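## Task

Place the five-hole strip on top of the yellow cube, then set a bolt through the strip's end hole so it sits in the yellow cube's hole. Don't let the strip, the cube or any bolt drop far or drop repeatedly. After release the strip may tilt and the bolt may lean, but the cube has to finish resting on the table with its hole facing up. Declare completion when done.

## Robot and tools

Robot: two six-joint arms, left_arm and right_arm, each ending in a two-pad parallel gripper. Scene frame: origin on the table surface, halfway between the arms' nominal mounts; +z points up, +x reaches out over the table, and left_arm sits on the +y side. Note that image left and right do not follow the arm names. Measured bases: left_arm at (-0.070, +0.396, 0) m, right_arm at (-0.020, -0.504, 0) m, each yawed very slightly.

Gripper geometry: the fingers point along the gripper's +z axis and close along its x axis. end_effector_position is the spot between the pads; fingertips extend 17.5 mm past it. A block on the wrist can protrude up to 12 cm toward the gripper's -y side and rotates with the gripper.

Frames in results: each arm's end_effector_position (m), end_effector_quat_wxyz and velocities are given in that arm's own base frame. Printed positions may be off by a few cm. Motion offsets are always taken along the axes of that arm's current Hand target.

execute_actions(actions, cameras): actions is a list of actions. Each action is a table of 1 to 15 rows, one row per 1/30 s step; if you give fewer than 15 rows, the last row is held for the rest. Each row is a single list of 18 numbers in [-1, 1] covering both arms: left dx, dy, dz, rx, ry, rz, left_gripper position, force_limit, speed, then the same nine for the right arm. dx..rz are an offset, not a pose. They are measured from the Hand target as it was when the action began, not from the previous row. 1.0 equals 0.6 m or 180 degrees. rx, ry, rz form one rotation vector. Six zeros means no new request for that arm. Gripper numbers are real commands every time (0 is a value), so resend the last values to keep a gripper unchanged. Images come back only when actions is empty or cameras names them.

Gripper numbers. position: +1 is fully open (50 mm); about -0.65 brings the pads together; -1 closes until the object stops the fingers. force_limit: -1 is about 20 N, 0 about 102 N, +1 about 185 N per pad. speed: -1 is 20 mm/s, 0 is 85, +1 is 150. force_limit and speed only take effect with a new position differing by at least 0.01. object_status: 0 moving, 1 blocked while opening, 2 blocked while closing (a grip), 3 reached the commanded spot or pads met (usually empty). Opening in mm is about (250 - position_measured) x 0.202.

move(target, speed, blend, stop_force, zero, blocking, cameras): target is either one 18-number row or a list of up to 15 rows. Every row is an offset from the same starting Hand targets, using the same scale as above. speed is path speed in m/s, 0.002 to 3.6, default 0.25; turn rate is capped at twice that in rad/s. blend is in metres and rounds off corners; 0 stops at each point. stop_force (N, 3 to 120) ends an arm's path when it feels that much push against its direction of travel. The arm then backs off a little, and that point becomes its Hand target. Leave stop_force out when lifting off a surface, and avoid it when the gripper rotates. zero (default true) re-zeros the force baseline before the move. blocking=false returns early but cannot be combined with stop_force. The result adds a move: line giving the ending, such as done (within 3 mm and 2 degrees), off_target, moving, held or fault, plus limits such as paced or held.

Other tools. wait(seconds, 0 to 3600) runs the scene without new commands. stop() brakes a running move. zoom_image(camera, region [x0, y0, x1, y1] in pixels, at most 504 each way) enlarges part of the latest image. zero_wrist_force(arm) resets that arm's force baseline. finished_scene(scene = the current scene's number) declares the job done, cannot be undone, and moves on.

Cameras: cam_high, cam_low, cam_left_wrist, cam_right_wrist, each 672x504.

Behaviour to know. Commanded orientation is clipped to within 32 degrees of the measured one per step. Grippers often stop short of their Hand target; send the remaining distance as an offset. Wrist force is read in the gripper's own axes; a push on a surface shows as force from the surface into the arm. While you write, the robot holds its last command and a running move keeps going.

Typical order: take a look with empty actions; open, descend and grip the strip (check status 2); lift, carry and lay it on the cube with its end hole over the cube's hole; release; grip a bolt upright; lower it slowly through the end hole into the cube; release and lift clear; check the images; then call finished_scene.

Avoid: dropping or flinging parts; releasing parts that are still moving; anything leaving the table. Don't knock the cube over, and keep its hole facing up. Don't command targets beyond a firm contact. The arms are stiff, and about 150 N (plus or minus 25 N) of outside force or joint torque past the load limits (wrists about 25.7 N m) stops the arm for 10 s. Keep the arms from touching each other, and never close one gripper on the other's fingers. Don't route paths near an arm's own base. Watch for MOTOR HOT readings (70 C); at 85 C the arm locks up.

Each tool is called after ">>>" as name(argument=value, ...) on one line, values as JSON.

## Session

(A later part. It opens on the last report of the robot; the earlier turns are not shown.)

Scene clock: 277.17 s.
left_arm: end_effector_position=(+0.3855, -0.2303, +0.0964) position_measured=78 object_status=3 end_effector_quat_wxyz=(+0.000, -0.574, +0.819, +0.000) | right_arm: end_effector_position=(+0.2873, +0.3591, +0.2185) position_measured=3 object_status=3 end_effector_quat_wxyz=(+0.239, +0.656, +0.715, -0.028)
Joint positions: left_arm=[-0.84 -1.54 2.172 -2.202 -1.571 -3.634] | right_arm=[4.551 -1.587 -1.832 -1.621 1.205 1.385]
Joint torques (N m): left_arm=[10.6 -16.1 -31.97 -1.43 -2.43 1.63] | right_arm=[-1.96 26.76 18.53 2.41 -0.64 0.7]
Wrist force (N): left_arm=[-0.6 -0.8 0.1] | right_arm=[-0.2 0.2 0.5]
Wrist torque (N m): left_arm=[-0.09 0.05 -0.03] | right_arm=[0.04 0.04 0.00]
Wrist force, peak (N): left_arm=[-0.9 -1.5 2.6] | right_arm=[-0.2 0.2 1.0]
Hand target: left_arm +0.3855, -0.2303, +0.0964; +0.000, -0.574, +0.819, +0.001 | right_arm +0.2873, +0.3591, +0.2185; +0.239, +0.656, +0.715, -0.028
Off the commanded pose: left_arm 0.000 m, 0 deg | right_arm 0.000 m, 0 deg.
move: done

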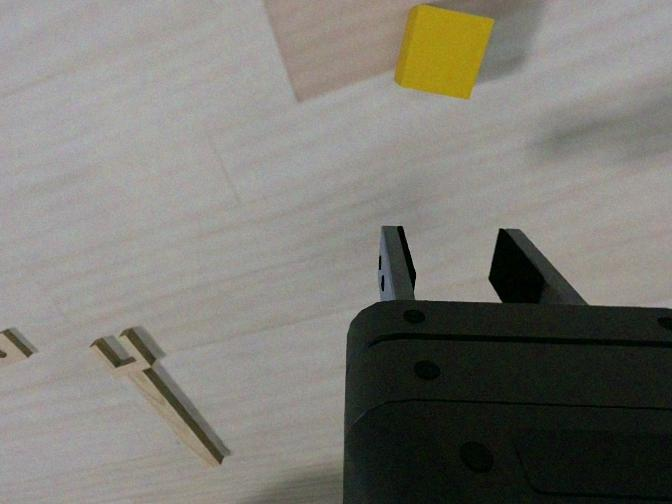

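>>> move(target=[[0.0138,-0.1133,0,0,0,0.052,0.5,-0.7,-0.7,0,0,0,0,0,0,1,1,1],[0.0138,-0.1133,0.104,0,0,0.052,0.5,-0.7,-0.7,0,0,0,0,0,0,1,1,1]], speed=[0.2,0.06])

>>> move(target=[0,0,0,0,0,0,-1,-0.7,-0.7,0,0,0,0,0,0,1,1,1])

>>> move(target=[[0,0,-0.08,0,0,0,-1,-0.7,-0.7,0,0,0,0,0,0,1,1,1],[0,0,-0.08,0.3056,0,0,-1,-0.7,-0.7,0,0,0,0,0,0,1,1,1]], speed=0.2, cameras=["cam_high"])

>>> zoom_image(camera="cam_high", region=[360, 170, 430, 240])

Scene clock: 294.67 s.
left_arm: end_effector_position=(+0.4469, -0.2616, +0.0490) position_measured=78 object_status=3 end_effector_quat_wxyz=(+0.000, -0.505, +0.863, -0.001) | right_arm: end_effector_position=(+0.2873, +0.3591, +0.2185) position_measured=3 object_status=3 end_effector_quat_wxyz=(+0.239, +0.656, +0.715, -0.028)
Joint positions: left_arm=[-0.79 -1.306 2.047 -2.313 -1.571 -3.42] | right_arm=[4.551 -1.587 -1.832 -1.621 1.205 1.385]
Joint torques (N m): left_arm=[0.49 -31.89 -17.35 -4.39 -0.03 -0.02] | right_arm=[0 26.27 18.53 2.55 -0.3 0.73]
Wrist force (N): left_arm=[-0.6 -0.6 0.3] | right_arm=[-0.1 0.4 0.6]
Wrist torque (N m): left_arm=[-0.09 0.06 -0.02] | right_arm=[0.07 0.01 0.00]
Wrist force, peak (N): left_arm=[-9.4 38.3 -169.8] | right_arm=[-0.4 0.9 0.6]
Hand target: left_arm +0.4469, -0.2616, +0.0490; +0.000, -0.505, +0.863, -0.001 (not the last commanded pose) | right_arm +0.2873, +0.3591, +0.2185; +0.239, +0.656, +0.715, -0.028
Tool commands: left_gripper/position=+0.498039 left_gripper/force_limit=-0.701961 left_gripper/speed=-0.701961 right_gripper/position=+1.0 right_gripper/force_limit=+1.0 right_gripper/speed=+1.0
Off the commanded pose: left_arm 0.015 m, 0 deg | right_arm 0.000 m, 0 deg.
FORCE FAULT: contact force on the left arm reached its limit, and that arm stopped. The contact can be on any part of that arm, not only on its tool. That arm's remaining commands of this call were not run. That arm is still stopped at the end of this call. That arm stays stopped for about 10 more seconds. Until then a move that you send moves the other arm only, and its call returns only when the move has ended. Once the stop has ended, the next robot result says so. If the stop ends while you think or write, that arm runs what you send next, counted from a new Hand target: where the arm stands when the stop ends. While its stop runs, that arm takes no new command, but its gripper still runs the gripper command that each later call begins with. Until it ends, the stop uses up actions while you think or wait. An arm that is not stopped still takes commands.
move: fault (left_arm); path passed 1 of 2 targets

not run: an earlier result of this reply reported a fault or no control. Calls in your next reply go to the robot.

not run: an earlier result of this reply reported a fault or no control. Calls in your next reply go to the robot.

This scene's latest camera images include none from cam_high. They are from: cam_left_wrist. cam_high's image comes with the result of a call that names it in "cameras".

>>> wait(seconds=9)

>>> move(target=[0,0,-0.09,0,0,0,0.5,-0.7,-0.7,0,0,0,0,0,0,1,1,1], speed=0.1, cameras=["cam_left_wrist"])

Scene clock: 311.67 s.
left_arm: end_effector_position=(+0.4469, -0.2616, +0.0490) position_measured=78 object_status=3 end_effector_quat_wxyz=(+0.000, -0.505, +0.863, -0.001) | right_arm: end_effector_position=(+0.2873, +0.3591, +0.2185) position_measured=3 object_status=3 end_effector_quat_wxyz=(+0.239, +0.656, +0.715, -0.028)
Joint positions: left_arm=[-0.79 -1.306 2.047 -2.313 -1.571 -3.42] | right_arm=[4.551 -1.587 -1.832 -1.621 1.205 1.385]
Joint torques (N m): left_arm=[-0.26 -30.15 -17.27 -4.11 -0.2 0.11] | right_arm=[-0.03 25.15 18.76 2.53 -0.34 0.89]
Wrist force (N): left_arm=[-0.1 -2.2 -0.1] | right_arm=[-0.2 0.1 0.4]
Wrist torque (N m): left_arm=[-0.34 -0.01 -0.01] | right_arm=[0.01 0.03 -0.01]
Wrist force, peak (N): left_arm=[-0.3 -2.5 -0.1] | right_arm=[-0.5 0.2 1.0]
Hand target: left_arm +0.4469, -0.2616, +0.0490; +0.000, -0.505, +0.863, -0.001 (not the last commanded pose) | right_arm +0.2873, +0.3591, +0.2185; +0.239, +0.656, +0.715, -0.028
Tool commands: left_gripper/position=+0.498039 left_gripper/force_limit=-0.701961 left_gripper/speed=-0.701961 right_gripper/position=+1.0 right_gripper/force_limit=+1.0 right_gripper/speed=+1.0
Off the commanded pose: left_arm 0.015 m, 0 deg | right_arm 0.000 m, 0 deg.
FORCE FAULT, CONTINUED: the left arm's stop, for the force fault that an earlier result reported, is over. The rest of the stop counts as 19 of the actions that you can send in this scene. During its stop the left arm's controller moved it back a little. That arm's target is now where it stood when the stop ended, not its last command. That arm accepts commands again.
wait: 9.00 s; at rest from the start

Scene clock: 312.80 s.
left_arm: end_effector_position=(+0.4469, -0.2615, +0.1029) position_measured=78 object_status=3 end_effector_quat_wxyz=(+0.000, -0.505, +0.863, -0.001) | right_arm: end_effector_position=(+0.2873, +0.3591, +0.2185) position_measured=3 object_status=3 end_effector_quat_wxyz=(+0.239, +0.656, +0.715, -0.028)
Joint positions: left_arm=[-0.79 -1.393 1.986 -2.164 -1.571 -3.42] | right_arm=[4.551 -1.587 -1.832 -1.621 1.205 1.385]
Joint torques (N m): left_arm=[0.26 -35.3 -32.52 -1.31 1.12 -1.27] | right_arm=[-0.58 26.14 17.74 2.74 -0.44 1.06]
Wrist force (N): left_arm=[-0.1 -2.0 -0.2] | right_arm=[-0.3 0.2 0.5]
Wrist torque (N m): left_arm=[-0.32 -0.04 0.00] | right_arm=[0.04 0.05 -0.01]
Wrist force, peak (N): left_arm=[0.1 -2.4 -0.3] | right_arm=[-0.2 0.4 0.8]
Hand target: left_arm +0.4469, -0.2615, +0.1030; +0.000, -0.505, +0.863, -0.001 | right_arm +0.2873, +0.3591, +0.2185; +0.239, +0.656, +0.715, -0.028
Off the commanded pose: left_arm 0.000 m, 0 deg | right_arm 0.000 m, 0 deg.
move: done

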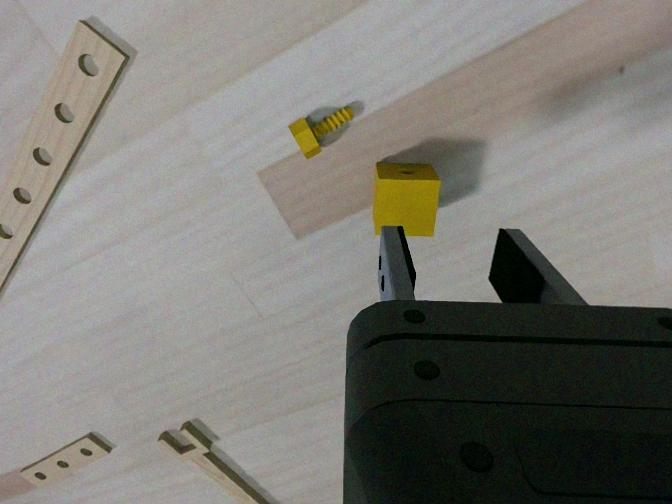

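>>> move(target=[[-0.005,0.008,0,0,0,0,0.9,-0.7,0,0,0,0,0,0,0,1,1,1],[-0.005,0.008,0.06,0,0,0,0.9,-0.7,0,0,0,0,0,0,0,1,1,1]], speed=0.1)

>>> move(target=[0,0,0.055,0,0,0,0.9,-0.7,0,0,0,0,0,0,0,1,1,1], speed=0.02, stop_force=6)

Scene clock: 320.07 s.
left_arm: end_effector_position=(+0.4442, -0.2566, +0.0670) position_measured=18 object_status=3 end_effector_quat_wxyz=(+0.000, -0.505, +0.863, -0.001) | right_arm: end_effector_position=(+0.2873, +0.3591, +0.2185) position_measured=3 object_status=3 end_effector_quat_wxyz=(+0.239, +0.656, +0.715, -0.028)
Joint positions: left_arm=[-0.787 -1.348 2.042 -2.266 -1.571 -3.417] | right_arm=[4.551 -1.587 -1.832 -1.621 1.205 1.385]
Joint torques (N m): left_arm=[10.83 -20.55 -5.05 -5.76 -0.05 0.53] | right_arm=[-0.52 25.12 18.26 2.43 -0.11 1.18]
Wrist force (N): left_arm=[-0.2 -2.1 -0.1] | right_arm=[-0.2 0.2 0.9]
Wrist torque (N m): left_arm=[-0.31 -0.01 -0.01] | right_arm=[0.03 0.04 -0.01]
Wrist force, peak (N): left_arm=[0.5 -3.6 -1.0] | right_arm=[-0.2 0.7 0.8]
Hand target: left_arm +0.4442, -0.2566, +0.0670; +0.000, -0.505, +0.863, -0.001 | right_arm +0.2873, +0.3591, +0.2185; +0.239, +0.656, +0.715, -0.028
Off the commanded pose: left_arm 0.000 m, 0 deg | right_arm 0.000 m, 0 deg.
move: done

Scene clock: 322.70 s.
left_arm: end_effector_position=(+0.4442, -0.2566, +0.0340) position_measured=18 object_status=3 end_effector_quat_wxyz=(+0.000, -0.505, +0.863, -0.001) | right_arm: end_effector_position=(+0.2873, +0.3591, +0.2185) position_measured=3 object_status=3 end_effector_quat_wxyz=(+0.239, +0.656, +0.715, -0.028)
Joint positions: left_arm=[-0.786 -1.288 2.075 -2.358 -1.571 -3.417] | right_arm=[4.551 -1.587 -1.832 -1.621 1.205 1.385]
Joint torques (N m): left_arm=[1.22 -22.94 -4.63 -5.72 -0.8 0.79] | right_arm=[-0.14 24.94 16.96 2.65 -0.48 0.94]
Wrist force (N): left_arm=[-0.5 -2.4 -0.2] | right_arm=[0.0 0.4 0.8]
Wrist torque (N m): left_arm=[-0.35 0.04 -0.01] | right_arm=[0.06 0.00 -0.01]
Wrist force, peak (N): left_arm=[-0.1 -2.6 0.2] | right_arm=[-0.4 0.7 0.4]
Hand target: left_arm +0.4442, -0.2566, +0.0340; +0.000, -0.505, +0.863, -0.001 | right_arm +0.2873, +0.3591, +0.2185; +0.239, +0.656, +0.715, -0.028
Off the commanded pose: left_arm 0.000 m, 0 deg | right_arm 0.000 m, 0 deg.
move: done

>>> move(target=[0,0,0,0,0,0,-1,-0.7,-0.7,0,0,0,0,0,0,1,1,1])

>>> move(target=[[0,0,-0.08,0,0,0,-1,-0.7,-0.7,0,0,0,0,0,0,1,1,1],[0.0627,-0.3695,-0.08,0,0,0,-1,-0.7,-0.7,0,0,0,0,0,0,1,1,1],[0.0627,-0.3695,-0.08,0.3056,0,0,-1,-0.7,-0.7,0,0,0,0,0,0,1,1,1]], speed=0.25)

>>> move(target=[0,0.055,0.0385,0,0,0,-1,-0.7,-0.7,0,0,0,0,0,0,1,1,1], speed=0.06)

>>> move(target=[0,0.03,0.021,0,0,0,-1,-0.7,-0.7,0,0,0,0,0,0,1,1,1], speed=0.01, stop_force=4)

>>> move(target=[0,0,0,0,0,0,0.6,-0.7,-0.7,0,0,0,0,0,0,1,1,1])

>>> move(target=[[0,-0.01,-0.06,0,0,0,0.6,-0.7,-0.7,0,0,0,0,0,0,1,1,1],[0,-0.04,-0.15,-0.3056,0,0,0.6,-0.7,-0.7,0,0,0,0,0,0,1,1,1]], speed=0.2, cameras=["cam_left_wrist","cam_high"])

Scene clock: 341.73 s.
left_arm: end_effector_position=(+0.4442, -0.2566, +0.0340) position_measured=103 object_status=2 end_effector_quat_wxyz=(+0.000, -0.505, +0.863, -0.001) | right_arm: end_effector_position=(+0.2873, +0.3591, +0.2185) position_measured=3 object_status=3 end_effector_quat_wxyz=(+0.239, +0.656, +0.715, -0.028)
Joint positions: left_arm=[-0.787 -1.288 2.075 -2.358 -1.571 -3.417] | right_arm=[4.551 -1.587 -1.832 -1.621 1.205 1.385]
Joint torques (N m): left_arm=[-8.33 -23.4 -5.06 -5.42 -1.73 -1.23] | right_arm=[0.35 26.43 17.28 2.55 -0.52 0.95]
Wrist force (N): left_arm=[-0.3 -2.1 0.1] | right_arm=[-0.3 0.0 0.4]
Wrist torque (N m): left_arm=[-0.31 0.01 -0.02] | right_arm=[0.01 0.05 0.00]
Wrist force, peak (N): left_arm=[-0.5 -2.5 0.2] | right_arm=[-0.3 0.9 0.6]
Hand target: left_arm +0.4442, -0.2566, +0.0340; +0.000, -0.505, +0.863, -0.001 | right_arm +0.2873, +0.3591, +0.2185; +0.239, +0.656, +0.715, -0.028
Off the commanded pose: left_arm 0.000 m, 0 deg | right_arm 0.000 m, 0 deg.
move: done

Scene clock: 346.57 s.
left_arm: end_effector_position=(+0.6192, -0.3978, +0.0822) position_measured=103 object_status=2 end_effector_quat_wxyz=(+0.233, -0.448, +0.765, -0.399) | right_arm: end_effector_position=(+0.2873, +0.3591, +0.2185) position_measured=3 object_status=3 end_effector_quat_wxyz=(+0.239, +0.656, +0.715, -0.028)
Joint positions: left_arm=[-0.852 -0.904 1.985 -3.584 -1.293 -3.343] | right_arm=[4.551 -1.587 -1.832 -1.621 1.205 1.385]
Joint torques (N m): left_arm=[-11.1 -32.79 0.01 -6.48 2.75 1.49] | right_arm=[-1.08 25.91 16.52 2.55 -0.22 1.07]
Wrist force (N): left_arm=[-0.4 -3.0 1.3] | right_arm=[-0.2 0.3 0.7]
Wrist torque (N m): left_arm=[-0.58 -0.09 -0.32] | right_arm=[0.04 0.02 -0.01]
Wrist force, peak (N): left_arm=[0.0 -3.9 -0.1] | right_arm=[-0.4 0.1 1.1]
Hand target: left_arm +0.6192, -0.3978, +0.0822; +0.233, -0.448, +0.765, -0.399 | right_arm +0.2873, +0.3591, +0.2185; +0.239, +0.656, +0.715, -0.028
Off the commanded pose: left_arm 0.000 m, 0 deg | right_arm 0.000 m, 0 deg.
move: done

Scene clock: 347.73 s.
left_arm: end_effector_position=(+0.6192, -0.3979, +0.0420) position_measured=103 object_status=2 end_effector_quat_wxyz=(+0.233, -0.448, +0.765, -0.399) | right_arm: end_effector_position=(+0.2873, +0.3591, +0.2185) position_measured=3 object_status=3 end_effector_quat_wxyz=(+0.239, +0.656, +0.715, -0.028)
Joint positions: left_arm=[-0.852 -0.811 1.976 -3.668 -1.293 -3.343] | right_arm=[4.551 -1.587 -1.832 -1.621 1.205 1.385]
Joint torques (N m): left_arm=[-4.68 -36.55 -23.5 -6.47 2.11 1.41] | right_arm=[-0.67 28.28 17.2 2.73 -0.2 1.21]
Wrist force (N): left_arm=[-0.7 -3.1 1.3] | right_arm=[0.0 -0.1 0.8]
Wrist torque (N m): left_arm=[-0.58 -0.03 -0.33] | right_arm=[-0.01 0.01 0.00]
Wrist force, peak (N): left_arm=[-0.7 -3.3 1.9] | right_arm=[-0.5 0.1 1.0]
Hand target: left_arm +0.6192, -0.3979, +0.0419; +0.233, -0.448, +0.765, -0.399 | right_arm +0.2873, +0.3591, +0.2185; +0.239, +0.656, +0.715, -0.028
Off the commanded pose: left_arm 0.000 m, 0 deg | right_arm 0.000 m, 0 deg.
move: done

Scene clock: 350.00 s.
left_arm: end_effector_position=(+0.6192, -0.3979, +0.0321) position_measured=103 object_status=2 end_effector_quat_wxyz=(+0.233, -0.448, +0.765, -0.399) | right_arm: end_effector_position=(+0.2873, +0.3591, +0.2185) position_measured=3 object_status=3 end_effector_quat_wxyz=(+0.239, +0.656, +0.715, -0.028)
Joint positions: left_arm=[-0.852 -0.788 1.972 -3.688 -1.293 -3.343] | right_arm=[4.551 -1.587 -1.832 -1.621 1.205 1.385]
Joint torques (N m): left_arm=[7.7 -50 2.59 -2.38 -0.46 1.35] | right_arm=[-0.33 25.97 17.18 2.66 -0.26 1.31]
Wrist force (N): left_arm=[-0.8 -4.7 1.2] | right_arm=[-0.2 0.1 0.4]
Wrist torque (N m): left_arm=[-0.59 0.02 -0.33] | right_arm=[0.03 0.04 -0.02]
Wrist force, peak (N): left_arm=[-1.1 -9.4 -7.9] | right_arm=[-0.3 0.3 0.8]
Hand target: left_arm +0.6192, -0.3979, +0.0321; +0.233, -0.448, +0.765, -0.399 (not the last commanded pose) | right_arm +0.2873, +0.3591, +0.2185; +0.239, +0.656, +0.715, -0.028
Off the commanded pose: left_arm 0.012 m, 0 deg | right_arm 0.000 m, 0 deg.
move: contact (left_arm)

Scene clock: 350.50 s.
left_arm: end_effector_position=(+0.6192, -0.3979, +0.0321) position_measured=63 object_status=3 end_effector_quat_wxyz=(+0.233, -0.448, +0.765, -0.399) | right_arm: end_effector_position=(+0.2873, +0.3591, +0.2185) position_measured=3 object_status=3 end_effector_quat_wxyz=(+0.239, +0.656, +0.715, -0.028)
Joint positions: left_arm=[-0.852 -0.788 1.972 -3.688 -1.293 -3.343] | right_arm=[4.551 -1.587 -1.832 -1.621 1.205 1.385]
Joint torques (N m): left_arm=[7.44 -51.08 0.66 -3.2 -0.65 1.59] | right_arm=[1.28 26.02 15.79 2.67 -0.19 1.15]
Wrist force (N): left_arm=[-0.7 -3.4 1.5] | right_arm=[-0.3 -0.1 0.7]
Wrist torque (N m): left_arm=[-0.61 -0.03 -0.33] | right_arm=[-0.02 0.06 -0.01]
Wrist force, peak (N): left_arm=[-0.5 -4.8 1.3] | right_arm=[-0.2 0.2 1.0]
Hand target: left_arm +0.6192, -0.3979, +0.0321; +0.233, -0.448, +0.765, -0.399 | right_arm +0.2873, +0.3591, +0.2185; +0.239, +0.656, +0.715, -0.028
Off the commanded pose: left_arm 0.000 m, 0 deg | right_arm 0.000 m, 0 deg.
move: done

Scene clock: 354.27 s.
left_arm: end_effector_position=(+0.5669, -0.3685, +0.1033) position_measured=63 object_status=3 end_effector_quat_wxyz=(+0.000, -0.505, +0.863, -0.001) | right_arm: end_effector_position=(+0.2873, +0.3591, +0.2185) position_measured=3 object_status=3 end_effector_quat_wxyz=(+0.239, +0.656, +0.715, -0.028)
Joint positions: left_arm=[-0.775 -1.055 1.504 -2.02 -1.571 -3.405] | right_arm=[4.551 -1.587 -1.832 -1.621 1.205 1.385]
Joint torques (N m): left_arm=[10.49 -36.73 -34.71 -1.36 -2.73 1.75] | right_arm=[0.03 25.08 15.74 2.78 -0.03 1.19]
Wrist force (N): left_arm=[-0.3 -1.9 -0.4] | right_arm=[0.0 0.3 0.7]
Wrist torque (N m): left_arm=[-0.28 0.04 -0.02] | right_arm=[0.04 0.00 -0.01]
Wrist force, peak (N): left_arm=[-1.1 -3.2 2.7] | right_arm=[-0.2 0.1 1.0]
Hand target: left_arm +0.5669, -0.3685, +0.1033; +0.000, -0.505, +0.863, -0.001 | right_arm +0.2873, +0.3591, +0.2185; +0.239, +0.656, +0.715, -0.028
Off the commanded pose: left_arm 0.000 m, 0 deg | right_arm 0.000 m, 0 deg.
move: done
Images, in order (width x height): cam_high 672x504, cam_left_wrist 672x504.

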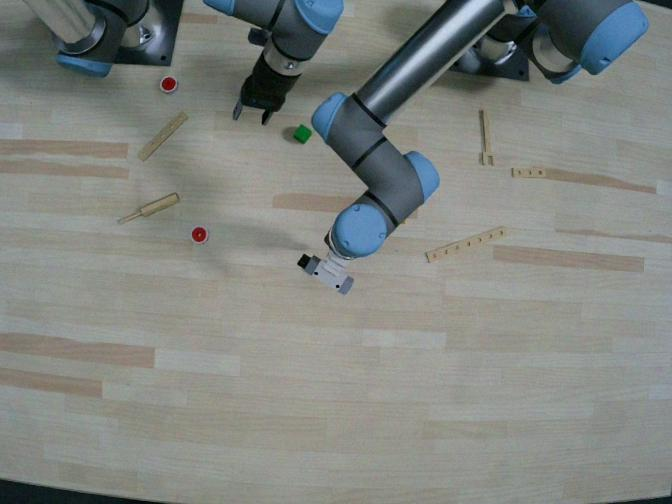

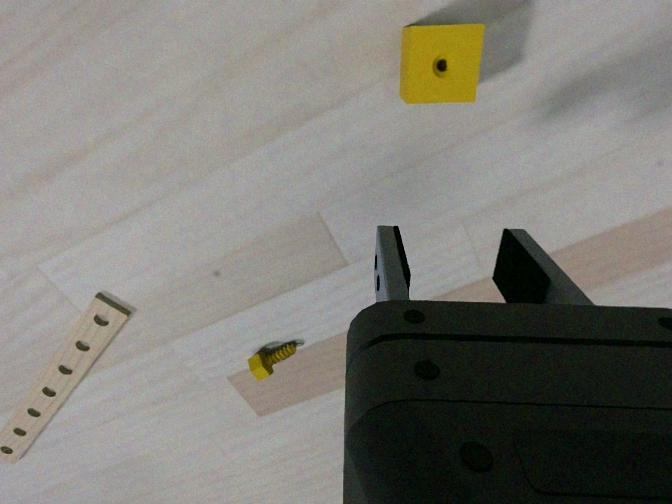

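>>> move(target=[[0,0,-0.05,0,0,0,0.4,-0.7,-0.7,0,0,0,0,0,0,1,1,1],[-0.1595,0.2145,-0.05,-0.0507,0.0867,-0.6584,0.4,-0.7,-0.7,0,0,0,0,0,0,1,1,1]], speed=0.5, cameras=["cam_left_wrist","cam_high"])

>>> zoom_image(camera="cam_high", region=[295, 245, 345, 295])

Scene clock: 399.30 s.
left_arm: end_effector_position=(+0.5014, -0.2220, +0.1331) position_measured=92 object_status=3 end_effector_quat_wxyz=(+0.131, +0.991, +0.000, +0.000) | right_arm: end_effector_position=(+0.2873, +0.3591, +0.2185) position_measured=3 object_status=3 end_effector_quat_wxyz=(+0.239, +0.656, +0.715, -0.028)
Joint positions: left_arm=[-0.556 -1.386 1.954 -2.28 -1.793 -5.285] | right_arm=[4.551 -1.587 -1.832 -1.621 1.205 1.385]
Joint torques (N m): left_arm=[-12.05 -38.15 -7.72 -6.11 1.97 -1.96] | right_arm=[-1.02 25.88 16.54 2.56 -0.45 1.38]
Wrist force (N): left_arm=[0.0 -1.6 0.1] | right_arm=[-0.3 0.4 0.6]
Wrist torque (N m): left_arm=[-0.22 -0.07 0.20] | right_arm=[0.05 0.06 -0.01]
Wrist force, peak (N): left_arm=[-0.3 -1.8 -1.8] | right_arm=[-0.4 0.6 0.8]
Hand target: left_arm +0.5014, -0.2220, +0.1331; +0.131, +0.991, +0.000, +0.000 | right_arm +0.2873, +0.3591, +0.2185; +0.239, +0.656, +0.715, -0.028
Off the commanded pose: left_arm 0.000 m, 0 deg | right_arm 0.000 m, 0 deg.
move: done
Images, in order (width x height): cam_high 672x504, cam_left_wrist 672x504.

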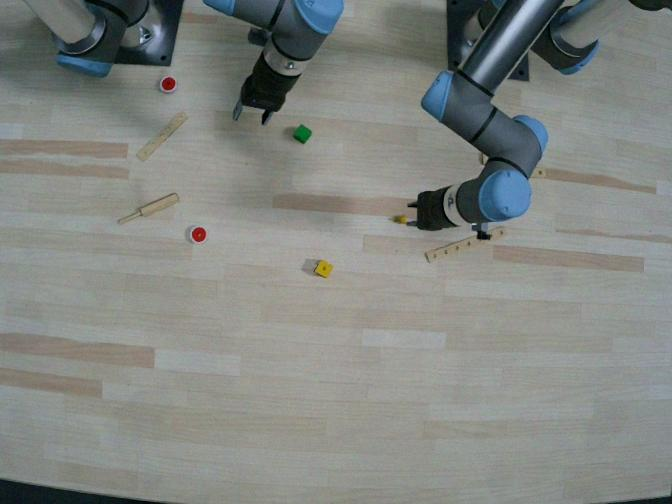

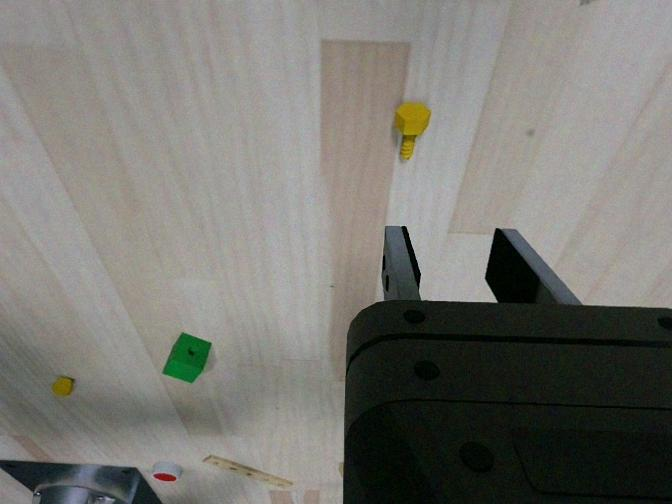

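Scaled by 10.080 from the camera's image (finer frame: 960x720).

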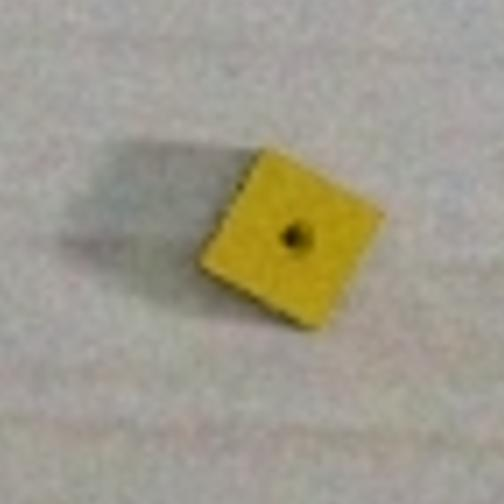

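>>> move(target=[0.0082,-0.0472,0.1308,0,0,0,0.4,-0.7,-0.7,0,0,0,0,0,0,1,1,1], speed=0.15, cameras=["cam_left_wrist"])

Scene clock: 415.13 s.
left_arm: end_effector_position=(+0.5063, -0.2151, +0.0501) position_measured=92 object_status=3 end_effector_quat_wxyz=(+0.131, +0.991, +0.000, +0.000) | right_arm: end_effector_position=(+0.2873, +0.3591, +0.2185) position_measured=3 object_status=3 end_effector_quat_wxyz=(+0.239, +0.656, +0.715, -0.028)
Joint positions: left_arm=[-0.54 -1.246 2.037 -2.499 -1.795 -5.268] | right_arm=[4.551 -1.587 -1.832 -1.621 1.205 1.385]
Joint torques (N m): left_arm=[10.39 -25.26 -4.5 -6.22 -3.03 1.59] | right_arm=[-1.27 25.99 17.45 2.49 -0.22 1.28]
Wrist force (N): left_arm=[-0.4 -1.5 0.2] | right_arm=[-0.1 0.0 0.6]
Wrist torque (N m): left_arm=[-0.20 0.00 0.09] | right_arm=[0.01 0.02 -0.01]
Wrist force, peak (N): left_arm=[-0.3 -2.3 1.7] | right_arm=[-0.1 0.6 1.0]
Hand target: left_arm +0.5064, -0.2151, +0.0500; +0.131, +0.991, +0.000, +0.000 | right_arm +0.2873, +0.3591, +0.2185; +0.239, +0.656, +0.715, -0.028
Off the commanded pose: left_arm 0.000 m, 0 deg | right_arm 0.000 m, 0 deg.
move: done

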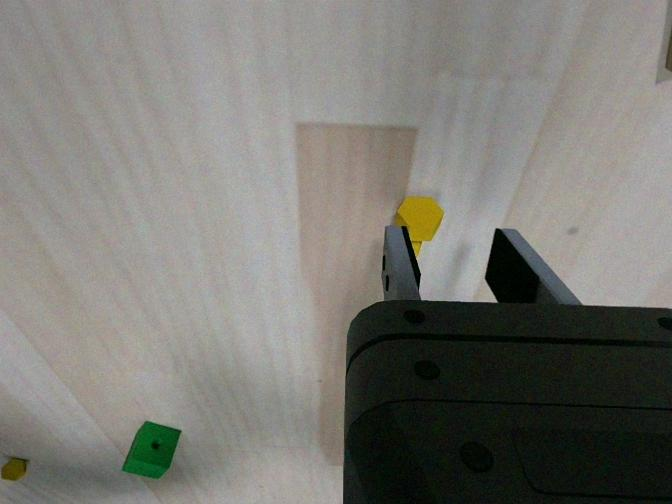

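>>> move(target=[-0.0013,0.0082,0.0498,0,0,0,0.4,-0.7,-0.7,0,0,0,0,0,0,1,1,1], speed=0.02, stop_force=5, cameras=["cam_left_wrist","cam_high"])

>>> zoom_image(camera="cam_high", region=[380, 195, 430, 245])

>>> zoom_image(camera="cam_left_wrist", region=[380, 210, 500, 310])

Scene clock: 433.30 s.
left_arm: end_effector_position=(+0.5056, -0.2276, +0.0224) position_measured=92 object_status=3 end_effector_quat_wxyz=(+0.131, +0.991, +0.000, +0.000) | right_arm: end_effector_position=(+0.2873, +0.3591, +0.2185) position_measured=3 object_status=3 end_effector_quat_wxyz=(+0.239, +0.656, +0.715, -0.028)
Joint positions: left_arm=[-0.561 -1.186 2.049 -2.576 -1.792 -5.29] | right_arm=[4.551 -1.587 -1.832 -1.621 1.205 1.385]
Joint torques (N m): left_arm=[-10.84 -27.88 -3.18 -5.95 2.18 -1.53] | right_arm=[0.62 25.11 16.73 2.86 -0.26 1.39]
Wrist force (N): left_arm=[-0.3 -1.5 0.0] | right_arm=[-0.3 0.3 0.5]
Wrist torque (N m): left_arm=[-0.20 0.00 0.19] | right_arm=[0.05 0.05 -0.01]
Wrist force, peak (N): left_arm=[-0.4 -1.9 0.3] | right_arm=[-0.2 0.3 1.2]
Hand target: left_arm +0.5056, -0.2276, +0.0224; +0.131, +0.991, +0.000, +0.000 | right_arm +0.2873, +0.3591, +0.2185; +0.239, +0.656, +0.715, -0.028
Off the commanded pose: left_arm 0.000 m, 0 deg | right_arm 0.000 m, 0 deg.
move: done
Images, in order (width x height): cam_high 672x504, cam_left_wrist 672x504.

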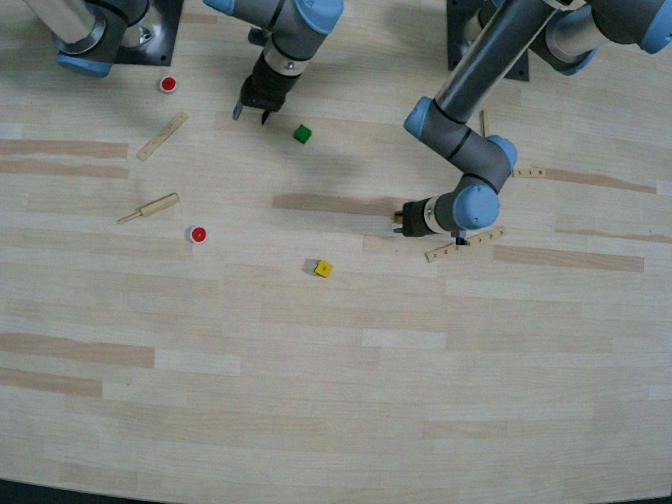

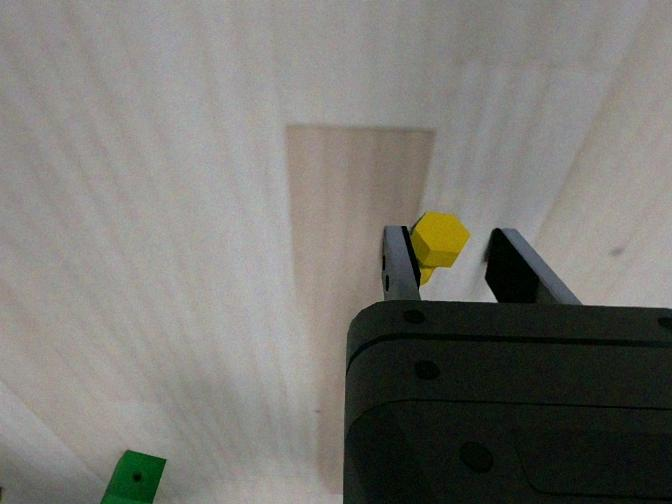

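Scaled by 10.080 from the camera's image (finer frame: 960x720).

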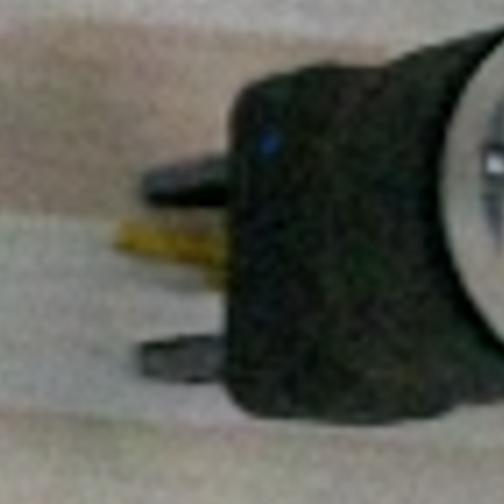

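Scaled by 4.200 from the camera's image (finer frame: 960x720).

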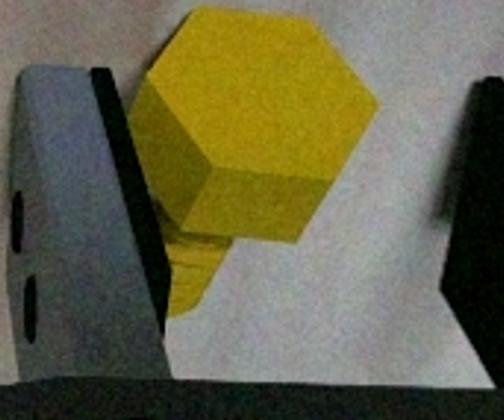

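>>> move(target=[0,0,0,0,0,0,-1,-0.4,-1,0,0,0,0,0,0,1,1,1])

>>> move(target=[0,0,-0.15,0,0,0,-1,-0.4,-1,0,0,0,0,0,0,1,1,1], speed=0.08, cameras=["cam_left_wrist","cam_high"])

>>> zoom_image(camera="cam_high", region=[380, 195, 430, 245])

>>> zoom_image(camera="cam_left_wrist", region=[380, 210, 500, 310])

Scene clock: 450.93 s.
left_arm: end_effector_position=(+0.5056, -0.2276, +0.0224) position_measured=166 object_status=2 end_effector_quat_wxyz=(+0.131, +0.991, +0.000, +0.000) | right_arm: end_effector_position=(+0.2873, +0.3591, +0.2185) position_measured=3 object_status=3 end_effector_quat_wxyz=(+0.239, +0.656, +0.715, -0.028)
Joint positions: left_arm=[-0.561 -1.186 2.049 -2.576 -1.792 -5.29] | right_arm=[4.551 -1.587 -1.832 -1.621 1.205 1.385]
Joint torques (N m): left_arm=[-11.33 -27.7 -3.71 -5.82 1.99 -1.6] | right_arm=[-0.46 27 16.89 2.8 0.03 1.58]
Wrist force (N): left_arm=[-0.1 -1.4 -0.3] | right_arm=[-0.2 0.1 0.8]
Wrist torque (N m): left_arm=[-0.20 -0.01 0.19] | right_arm=[0.02 0.03 -0.01]
Wrist force, peak (N): left_arm=[-0.3 -1.8 0.2] | right_arm=[-0.6 0.4 0.9]
Hand target: left_arm +0.5056, -0.2276, +0.0224; +0.131, +0.991, +0.000, +0.000 | right_arm +0.2873, +0.3591, +0.2185; +0.239, +0.656, +0.715, -0.028
Off the commanded pose: left_arm 0.000 m, 0 deg | right_arm 0.000 m, 0 deg.
move: done

Scene clock: 452.60 s.
left_arm: end_effector_position=(+0.5055, -0.2042, +0.1093) position_measured=166 object_status=2 end_effector_quat_wxyz=(+0.131, +0.991, +0.000, +0.000) | right_arm: end_effector_position=(+0.2873, +0.3591, +0.2185) position_measured=3 object_status=3 end_effector_quat_wxyz=(+0.239, +0.656, +0.715, -0.028)
Joint positions: left_arm=[-0.522 -1.355 1.987 -2.336 -1.798 -5.25] | right_arm=[4.551 -1.587 -1.832 -1.621 1.205 1.385]
Joint torques (N m): left_arm=[11.1 -36.22 -32.18 -1.59 -2.96 1.62] | right_arm=[-0.28 27.6 16.67 2.81 -0.12 1.13]
Wrist force (N): left_arm=[-0.4 -1.7 0.4] | right_arm=[-0.2 0.2 0.6]
Wrist torque (N m): left_arm=[-0.20 -0.03 0.10] | right_arm=[0.03 0.04 -0.01]
Wrist force, peak (N): left_arm=[-0.3 -2.0 0.8] | right_arm=[-0.3 0.3 1.0]
Hand target: left_arm +0.5055, -0.2042, +0.1093; +0.131, +0.991, +0.000, +0.000 | right_arm +0.2873, +0.3591, +0.2185; +0.239, +0.656, +0.715, -0.028
Off the commanded pose: left_arm 0.000 m, 0 deg | right_arm 0.000 m, 0 deg.
move: done
Images, in order (width x height): cam_high 672x504, cam_left_wrist 672x504.

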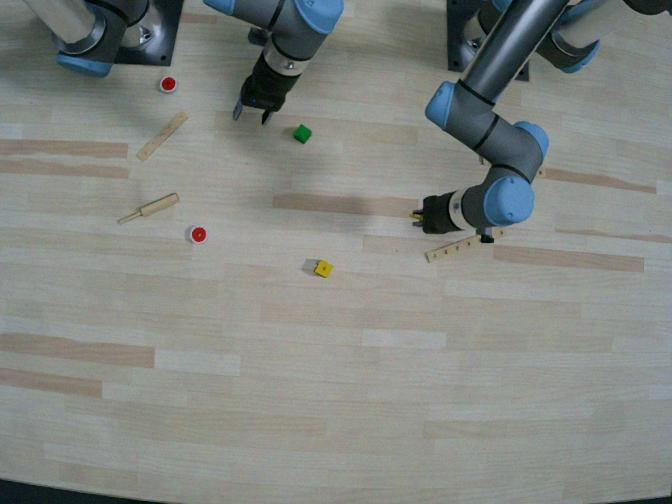

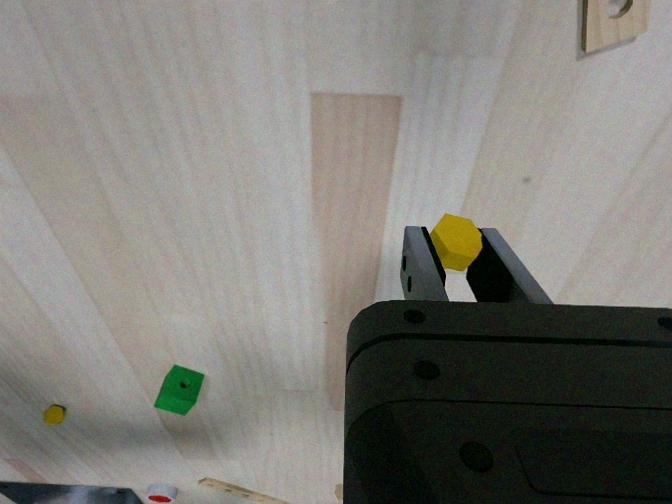

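Scaled by 10.080 from the camera's image (finer frame: 960x720).

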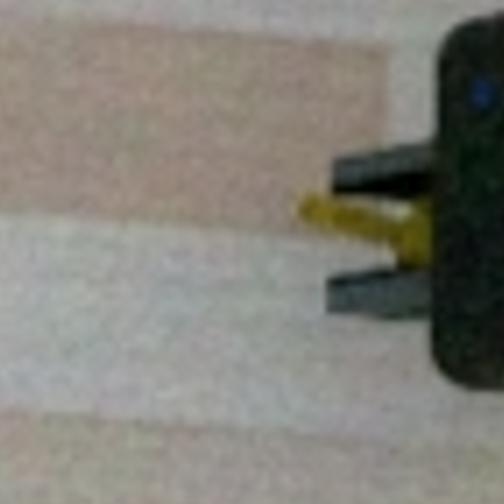

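Scaled by 4.200 from the camera's image (finer frame: 960x720).

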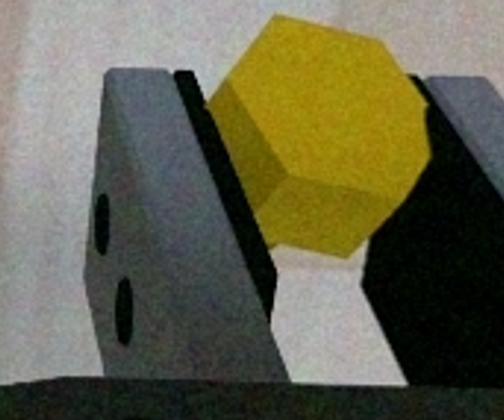

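>>> move(target=[0,0,0,0,0,0,-1,-0.4,-1,-0.3365,-0.0047,0.328,-0.107,0.167,-0.7425,1,-0.7,0], speed=0.6, cameras=["cam_right_wrist"])

Scene clock: 484.07 s.
left_arm: end_effector_position=(+0.5055, -0.2042, +0.1093) position_measured=166 object_status=2 end_effector_quat_wxyz=(+0.131, +0.991, +0.000, +0.000) | right_arm: end_effector_position=(+0.3495, +0.1022, +0.1204) position_measured=3 object_status=3 end_effector_quat_wxyz=(+0.000, -0.438, +0.899, +0.000)
Joint positions: left_arm=[-0.522 -1.355 1.986 -2.336 -1.798 -5.25] | right_arm=[3.8 -1.333 -2.332 -1.049 1.571 -1.818]
Joint torques (N m): left_arm=[10.36 -36.93 -31.15 -1.36 -2.98 1.48] | right_arm=[-7.79 4.73 29.11 0.05 1.45 -2.43]
Wrist force (N): left_arm=[-0.2 -1.7 0.2] | right_arm=[-0.6 0.9 0.3]
Wrist torque (N m): left_arm=[-0.20 -0.05 0.09] | right_arm=[0.17 0.05 0.03]
Wrist force, peak (N): left_arm=[-0.4 -2.0 0.0] | right_arm=[-0.3 1.3 0.8]
Hand target: left_arm +0.5055, -0.2042, +0.1093; +0.131, +0.991, +0.000, +0.000 | right_arm +0.3495, +0.1022, +0.1204; -0.001, -0.438, +0.899, +0.000
Off the commanded pose: left_arm 0.000 m, 0 deg | right_arm 0.000 m, 0 deg.
move: done

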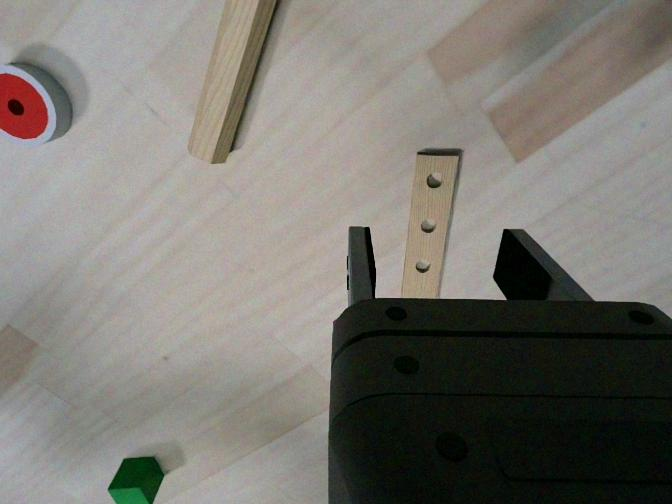

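>>> move(target=[[0,0,0,0,0,0,-1,-0.4,-1,0.0392,0.03,0,0,0,0.0106,0.5,-0.7,0],[0,0,0,0,0,0,-1,-0.4,-1,0.0392,0.03,0.151,0,0,0.0106,0.5,-0.7,0]], speed=0.12, cameras=["cam_right_wrist"])

>>> move(target=[0,0,0,0,0,0,-1,-0.4,-1,0,0,0.03,0,0,0,0.5,-0.7,0], speed=0.01, stop_force=3)

Scene clock: 505.70 s.
left_arm: end_effector_position=(+0.5055, -0.2042, +0.1093) position_measured=166 object_status=2 end_effector_quat_wxyz=(+0.131, +0.991, +0.000, +0.000) | right_arm: end_effector_position=(+0.3207, +0.0948, +0.0299) position_measured=78 object_status=3 end_effector_quat_wxyz=(-0.001, -0.423, +0.906, +0.000)
Joint positions: left_arm=[-0.522 -1.355 1.986 -2.336 -1.798 -5.25] | right_arm=[3.838 -1.451 -2.543 -0.719 1.572 -1.747]
Joint torques (N m): left_arm=[11.43 -35.99 -31.27 -1.29 -2.75 1.58] | right_arm=[-7.64 6.67 9.13 5.84 1.59 -2.36]
Wrist force (N): left_arm=[-0.5 -1.7 0.2] | right_arm=[-1.1 0.5 0.4]
Wrist torque (N m): left_arm=[-0.21 -0.01 0.10] | right_arm=[0.11 0.12 0.04]
Wrist force, peak (N): left_arm=[-0.4 -1.9 0.3] | right_arm=[-0.3 1.7 0.4]
Hand target: left_arm +0.5055, -0.2042, +0.1093; +0.131, +0.991, +0.000, +0.000 | right_arm +0.3207, +0.0948, +0.0298; -0.001, -0.423, +0.906, +0.000
Off the commanded pose: left_arm 0.000 m, 0 deg | right_arm 0.000 m, 0 deg.
move: done

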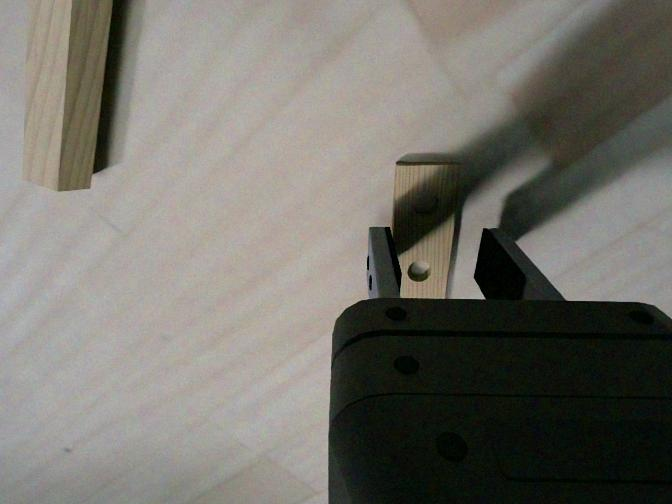

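Scene clock: 508.20 s.
left_arm: end_effector_position=(+0.5055, -0.2042, +0.1093) position_measured=166 object_status=2 end_effector_quat_wxyz=(+0.131, +0.991, +0.000, +0.000) | right_arm: end_effector_position=(+0.3207, +0.0948, +0.0178) position_measured=78 object_status=3 end_effector_quat_wxyz=(-0.001, -0.423, +0.906, +0.000)
Joint positions: left_arm=[-0.522 -1.355 1.986 -2.336 -1.798 -5.25] | right_arm=[3.838 -1.491 -2.559 -0.664 1.572 -1.747]
Joint torques (N m): left_arm=[10.7 -37.09 -31.47 -1.7 -2.89 1.7] | right_arm=[1.81 22.56 23.7 0.89 1.42 0.38]
Wrist force (N): left_arm=[-0.3 -1.9 0.2] | right_arm=[-1.3 0.3 -2.3]
Wrist torque (N m): left_arm=[-0.23 -0.03 0.10] | right_arm=[0.14 0.00 0.06]
Wrist force, peak (N): left_arm=[-0.5 -1.9 0.2] | right_arm=[5.1 2.6 -42.7]
Hand target: left_arm +0.5055, -0.2042, +0.1093; +0.131, +0.991, +0.000, +0.000 | right_arm +0.3207, +0.0948, +0.0178; -0.001, -0.423, +0.906, +0.000 (not the last commanded pose)
Off the commanded pose: left_arm 0.000 m, 0 deg | right_arm 0.006 m, 0 deg.
move: contact (right_arm)

>>> move(target=[0,0,0,0,0,0,-1,-0.4,-1,0,0,-0.0012,0,0,0,0.5,-0.7,-0.7], speed=0.02)

>>> move(target=[0,0,0,0,0,0,-1,-0.4,-1,0,0,0,0,0,0,-1,-0.7,-0.7])

>>> move(target=[0,0,0,0,0,0,-1,-0.4,-1,0,0,-0.15,0,0,0,-1,-0.7,-0.7], speed=0.08, cameras=["cam_high","cam_right_wrist"])

Scene clock: 518.47 s.
left_arm: end_effector_position=(+0.5055, -0.2042, +0.1093) position_measured=166 object_status=2 end_effector_quat_wxyz=(+0.131, +0.991, +0.000, +0.000) | right_arm: end_effector_position=(+0.3207, +0.0948, +0.0185) position_measured=78 object_status=3 end_effector_quat_wxyz=(-0.001, -0.423, +0.906, +0.000)
Joint positions: left_arm=[-0.522 -1.355 1.986 -2.336 -1.798 -5.25] | right_arm=[3.838 -1.488 -2.558 -0.667 1.572 -1.747]
Joint torques (N m): left_arm=[10.51 -35.5 -32.19 -1.52 -2.99 1.5] | right_arm=[1.1 24.52 24.34 -0.01 1.06 0.15]
Wrist force (N): left_arm=[-0.4 -1.8 0.2] | right_arm=[-0.7 0.7 0.3]
Wrist torque (N m): left_arm=[-0.23 -0.02 0.09] | right_arm=[0.16 0.05 0.06]
Wrist force, peak (N): left_arm=[-0.2 -2.0 0.2] | right_arm=[-1.1 0.9 -2.5]
Hand target: left_arm +0.5055, -0.2042, +0.1093; +0.131, +0.991, +0.000, +0.000 | right_arm +0.3207, +0.0948, +0.0185; -0.001, -0.423, +0.906, +0.000
Off the commanded pose: left_arm 0.000 m, 0 deg | right_arm 0.000 m, 0 deg.
move: done

Scene clock: 519.00 s.
left_arm: end_effector_position=(+0.5055, -0.2042, +0.1093) position_measured=166 object_status=2 end_effector_quat_wxyz=(+0.131, +0.991, +0.000, +0.000) | right_arm: end_effector_position=(+0.3207, +0.0948, +0.0185) position_measured=135 object_status=2 end_effector_quat_wxyz=(-0.001, -0.423, +0.906, +0.000)
Joint positions: left_arm=[-0.522 -1.355 1.986 -2.336 -1.798 -5.25] | right_arm=[3.838 -1.488 -2.558 -0.667 1.572 -1.747]
Joint torques (N m): left_arm=[11.29 -34.33 -31.99 -1.35 -2.95 1.23] | right_arm=[0.75 22.99 24.54 0.65 1.09 0.34]
Wrist force (N): left_arm=[-0.3 -1.7 0.2] | right_arm=[-1.0 0.7 0.4]
Wrist torque (N m): left_arm=[-0.21 -0.05 0.09] | right_arm=[0.16 0.10 0.05]
Wrist force, peak (N): left_arm=[-0.4 -1.9 0.2] | right_arm=[-1.2 0.7 0.2]
Hand target: left_arm +0.5055, -0.2042, +0.1093; +0.131, +0.991, +0.000, +0.000 | right_arm +0.3207, +0.0948, +0.0185; -0.001, -0.423, +0.906, +0.000
Off the commanded pose: left_arm 0.000 m, 0 deg | right_arm 0.000 m, 0 deg.
move: done

Scene clock: 520.70 s.
left_arm: end_effector_position=(+0.5055, -0.2042, +0.1093) position_measured=166 object_status=2 end_effector_quat_wxyz=(+0.131, +0.991, +0.000, +0.000) | right_arm: end_effector_position=(+0.3208, +0.0948, +0.1085) position_measured=135 object_status=2 end_effector_quat_wxyz=(-0.001, -0.423, +0.906, +0.000)
Joint positions: left_arm=[-0.522 -1.355 1.986 -2.336 -1.798 -5.25] | right_arm=[3.838 -1.259 -2.416 -1.038 1.572 -1.747]
Joint torques (N m): left_arm=[11.1 -35.01 -32.18 -1.4 -2.84 1.52] | right_arm=[7.45 18.77 30.54 0.26 -1.58 2.56]
Wrist force (N): left_arm=[-0.3 -1.6 0.2] | right_arm=[-0.8 1.3 0.1]
Wrist torque (N m): left_arm=[-0.19 -0.04 0.09] | right_arm=[0.25 0.09 -0.01]
Wrist force, peak (N): left_arm=[-0.3 -2.0 0.2] | right_arm=[-1.1 0.8 1.4]
Hand target: left_arm +0.5055, -0.2042, +0.1093; +0.131, +0.991, +0.000, +0.000 | right_arm +0.3208, +0.0948, +0.1085; -0.001, -0.423, +0.906, +0.000
Off the commanded pose: left_arm 0.000 m, 0 deg | right_arm 0.000 m, 0 deg.
move: done

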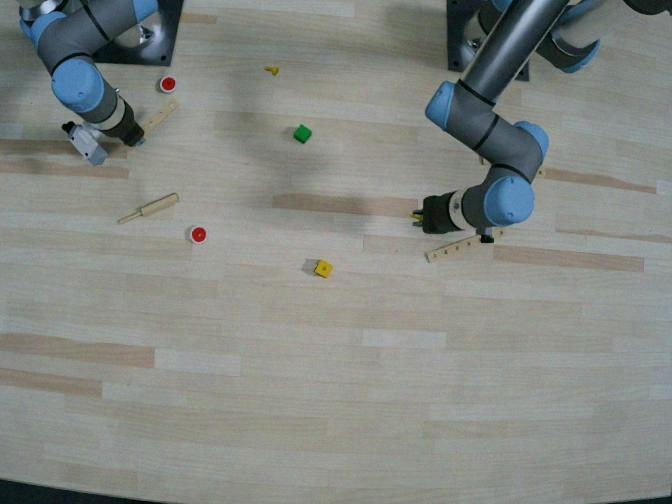

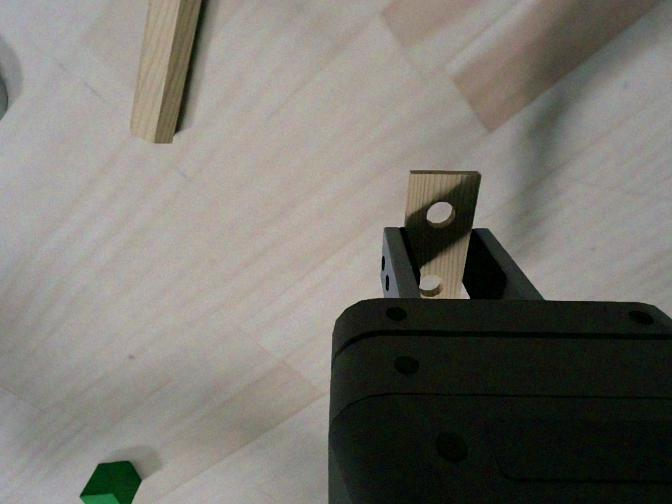

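>>> move(target=[0,0,0,0,0,0,-1,-0.4,-1,-0.6795,0.0482,0,0,0,0.278,-1,-0.7,-0.7], speed=0.3, cameras=["cam_high"])

>>> zoom_image(camera="cam_high", region=[300, 250, 340, 290])

Scene clock: 532.53 s.
left_arm: end_effector_position=(+0.5055, -0.2042, +0.1093) position_measured=166 object_status=2 end_effector_quat_wxyz=(+0.131, +0.991, +0.000, +0.000) | right_arm: end_effector_position=(+0.5606, +0.4257, +0.1083) position_measured=135 object_status=2 end_effector_quat_wxyz=(-0.001, +0.000, +1.000, +0.000)
Joint positions: left_arm=[-0.522 -1.355 1.986 -2.336 -1.798 -5.25] | right_arm=[3.981 -2.143 -1.397 -1.173 1.572 -0.731]
Joint torques (N m): left_arm=[10.83 -34.6 -32.31 -1.88 -2.87 1.52] | right_arm=[-7.94 38.36 31.33 0.23 1.54 2.68]
Wrist force (N): left_arm=[-0.4 -1.4 0.2] | right_arm=[-0.6 0.9 0.4]
Wrist torque (N m): left_arm=[-0.16 -0.03 0.10] | right_arm=[0.23 0.02 -0.07]
Wrist force, peak (N): left_arm=[-0.4 -2.0 0.2] | right_arm=[-1.5 2.8 0.8]
Hand target: left_arm +0.5055, -0.2042, +0.1093; +0.131, +0.991, +0.000, +0.000 | right_arm +0.5607, +0.4257, +0.1083; -0.001, +0.000, +1.000, +0.000
Off the commanded pose: left_arm 0.000 m, 0 deg | right_arm 0.000 m, 0 deg.
move: done

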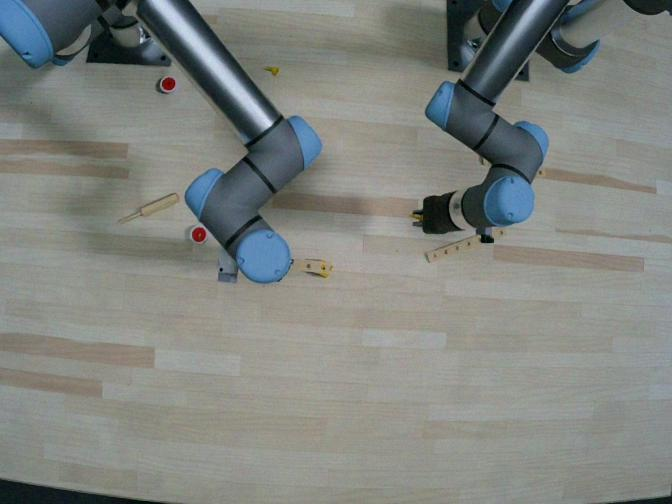

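Scaled by 12.600 from the camera's image (finer frame: 960x720).

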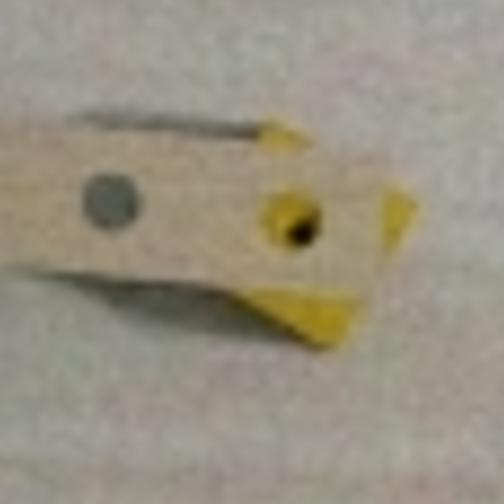

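>>> move(target=[0,0,0,0,0,0,-1,-0.4,-1,0,0.0115,0.088,0,0,0,-1,-0.7,-0.7], speed=0.08, cameras=["cam_high"])

>>> zoom_image(camera="cam_high", region=[310, 255, 340, 285])

Scene clock: 541.67 s.
left_arm: end_effector_position=(+0.5055, -0.2042, +0.1093) position_measured=166 object_status=2 end_effector_quat_wxyz=(+0.131, +0.991, +0.000, +0.000) | right_arm: end_effector_position=(+0.5606, +0.4326, +0.0556) position_measured=135 object_status=2 end_effector_quat_wxyz=(-0.001, +0.000, +1.000, +0.000)
Joint positions: left_arm=[-0.522 -1.355 1.986 -2.336 -1.798 -5.25] | right_arm=[3.988 -2.207 -1.439 -1.067 1.572 -0.724]
Joint torques (N m): left_arm=[10.55 -32.11 -31.94 -1.39 -2.9 1.43] | right_arm=[6.9 41.12 15.33 5.7 0.85 2.26]
Wrist force (N): left_arm=[-0.2 -1.4 0.3] | right_arm=[-0.3 1.2 0.1]
Wrist torque (N m): left_arm=[-0.16 -0.05 0.09] | right_arm=[0.30 -0.01 -0.08]
Wrist force, peak (N): left_arm=[-0.6 -2.0 0.2] | right_arm=[-0.7 1.9 0.4]
Hand target: left_arm +0.5055, -0.2042, +0.1093; +0.131, +0.991, +0.000, +0.000 | right_arm +0.5606, +0.4326, +0.0555; -0.001, +0.000, +1.000, +0.000
Off the commanded pose: left_arm 0.000 m, 0 deg | right_arm 0.000 m, 0 deg.
move: done

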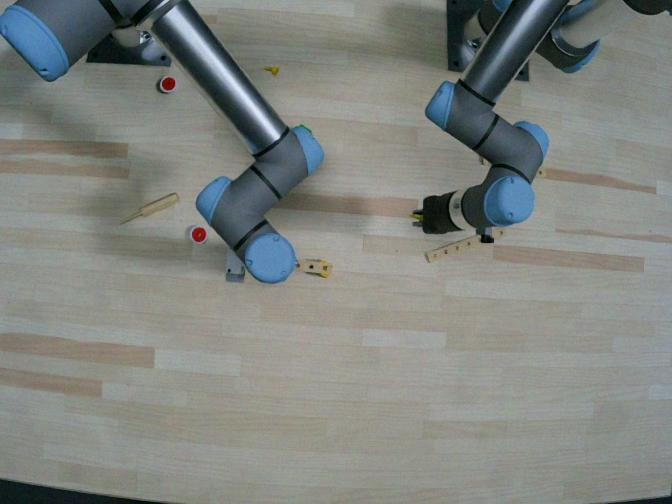

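Scaled by 16.800 from the camera's image (finer frame: 960x720).

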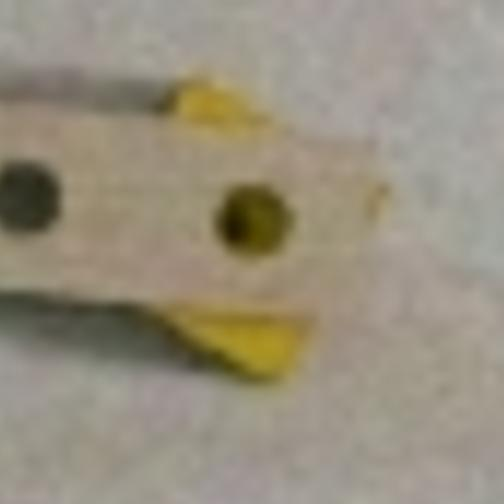

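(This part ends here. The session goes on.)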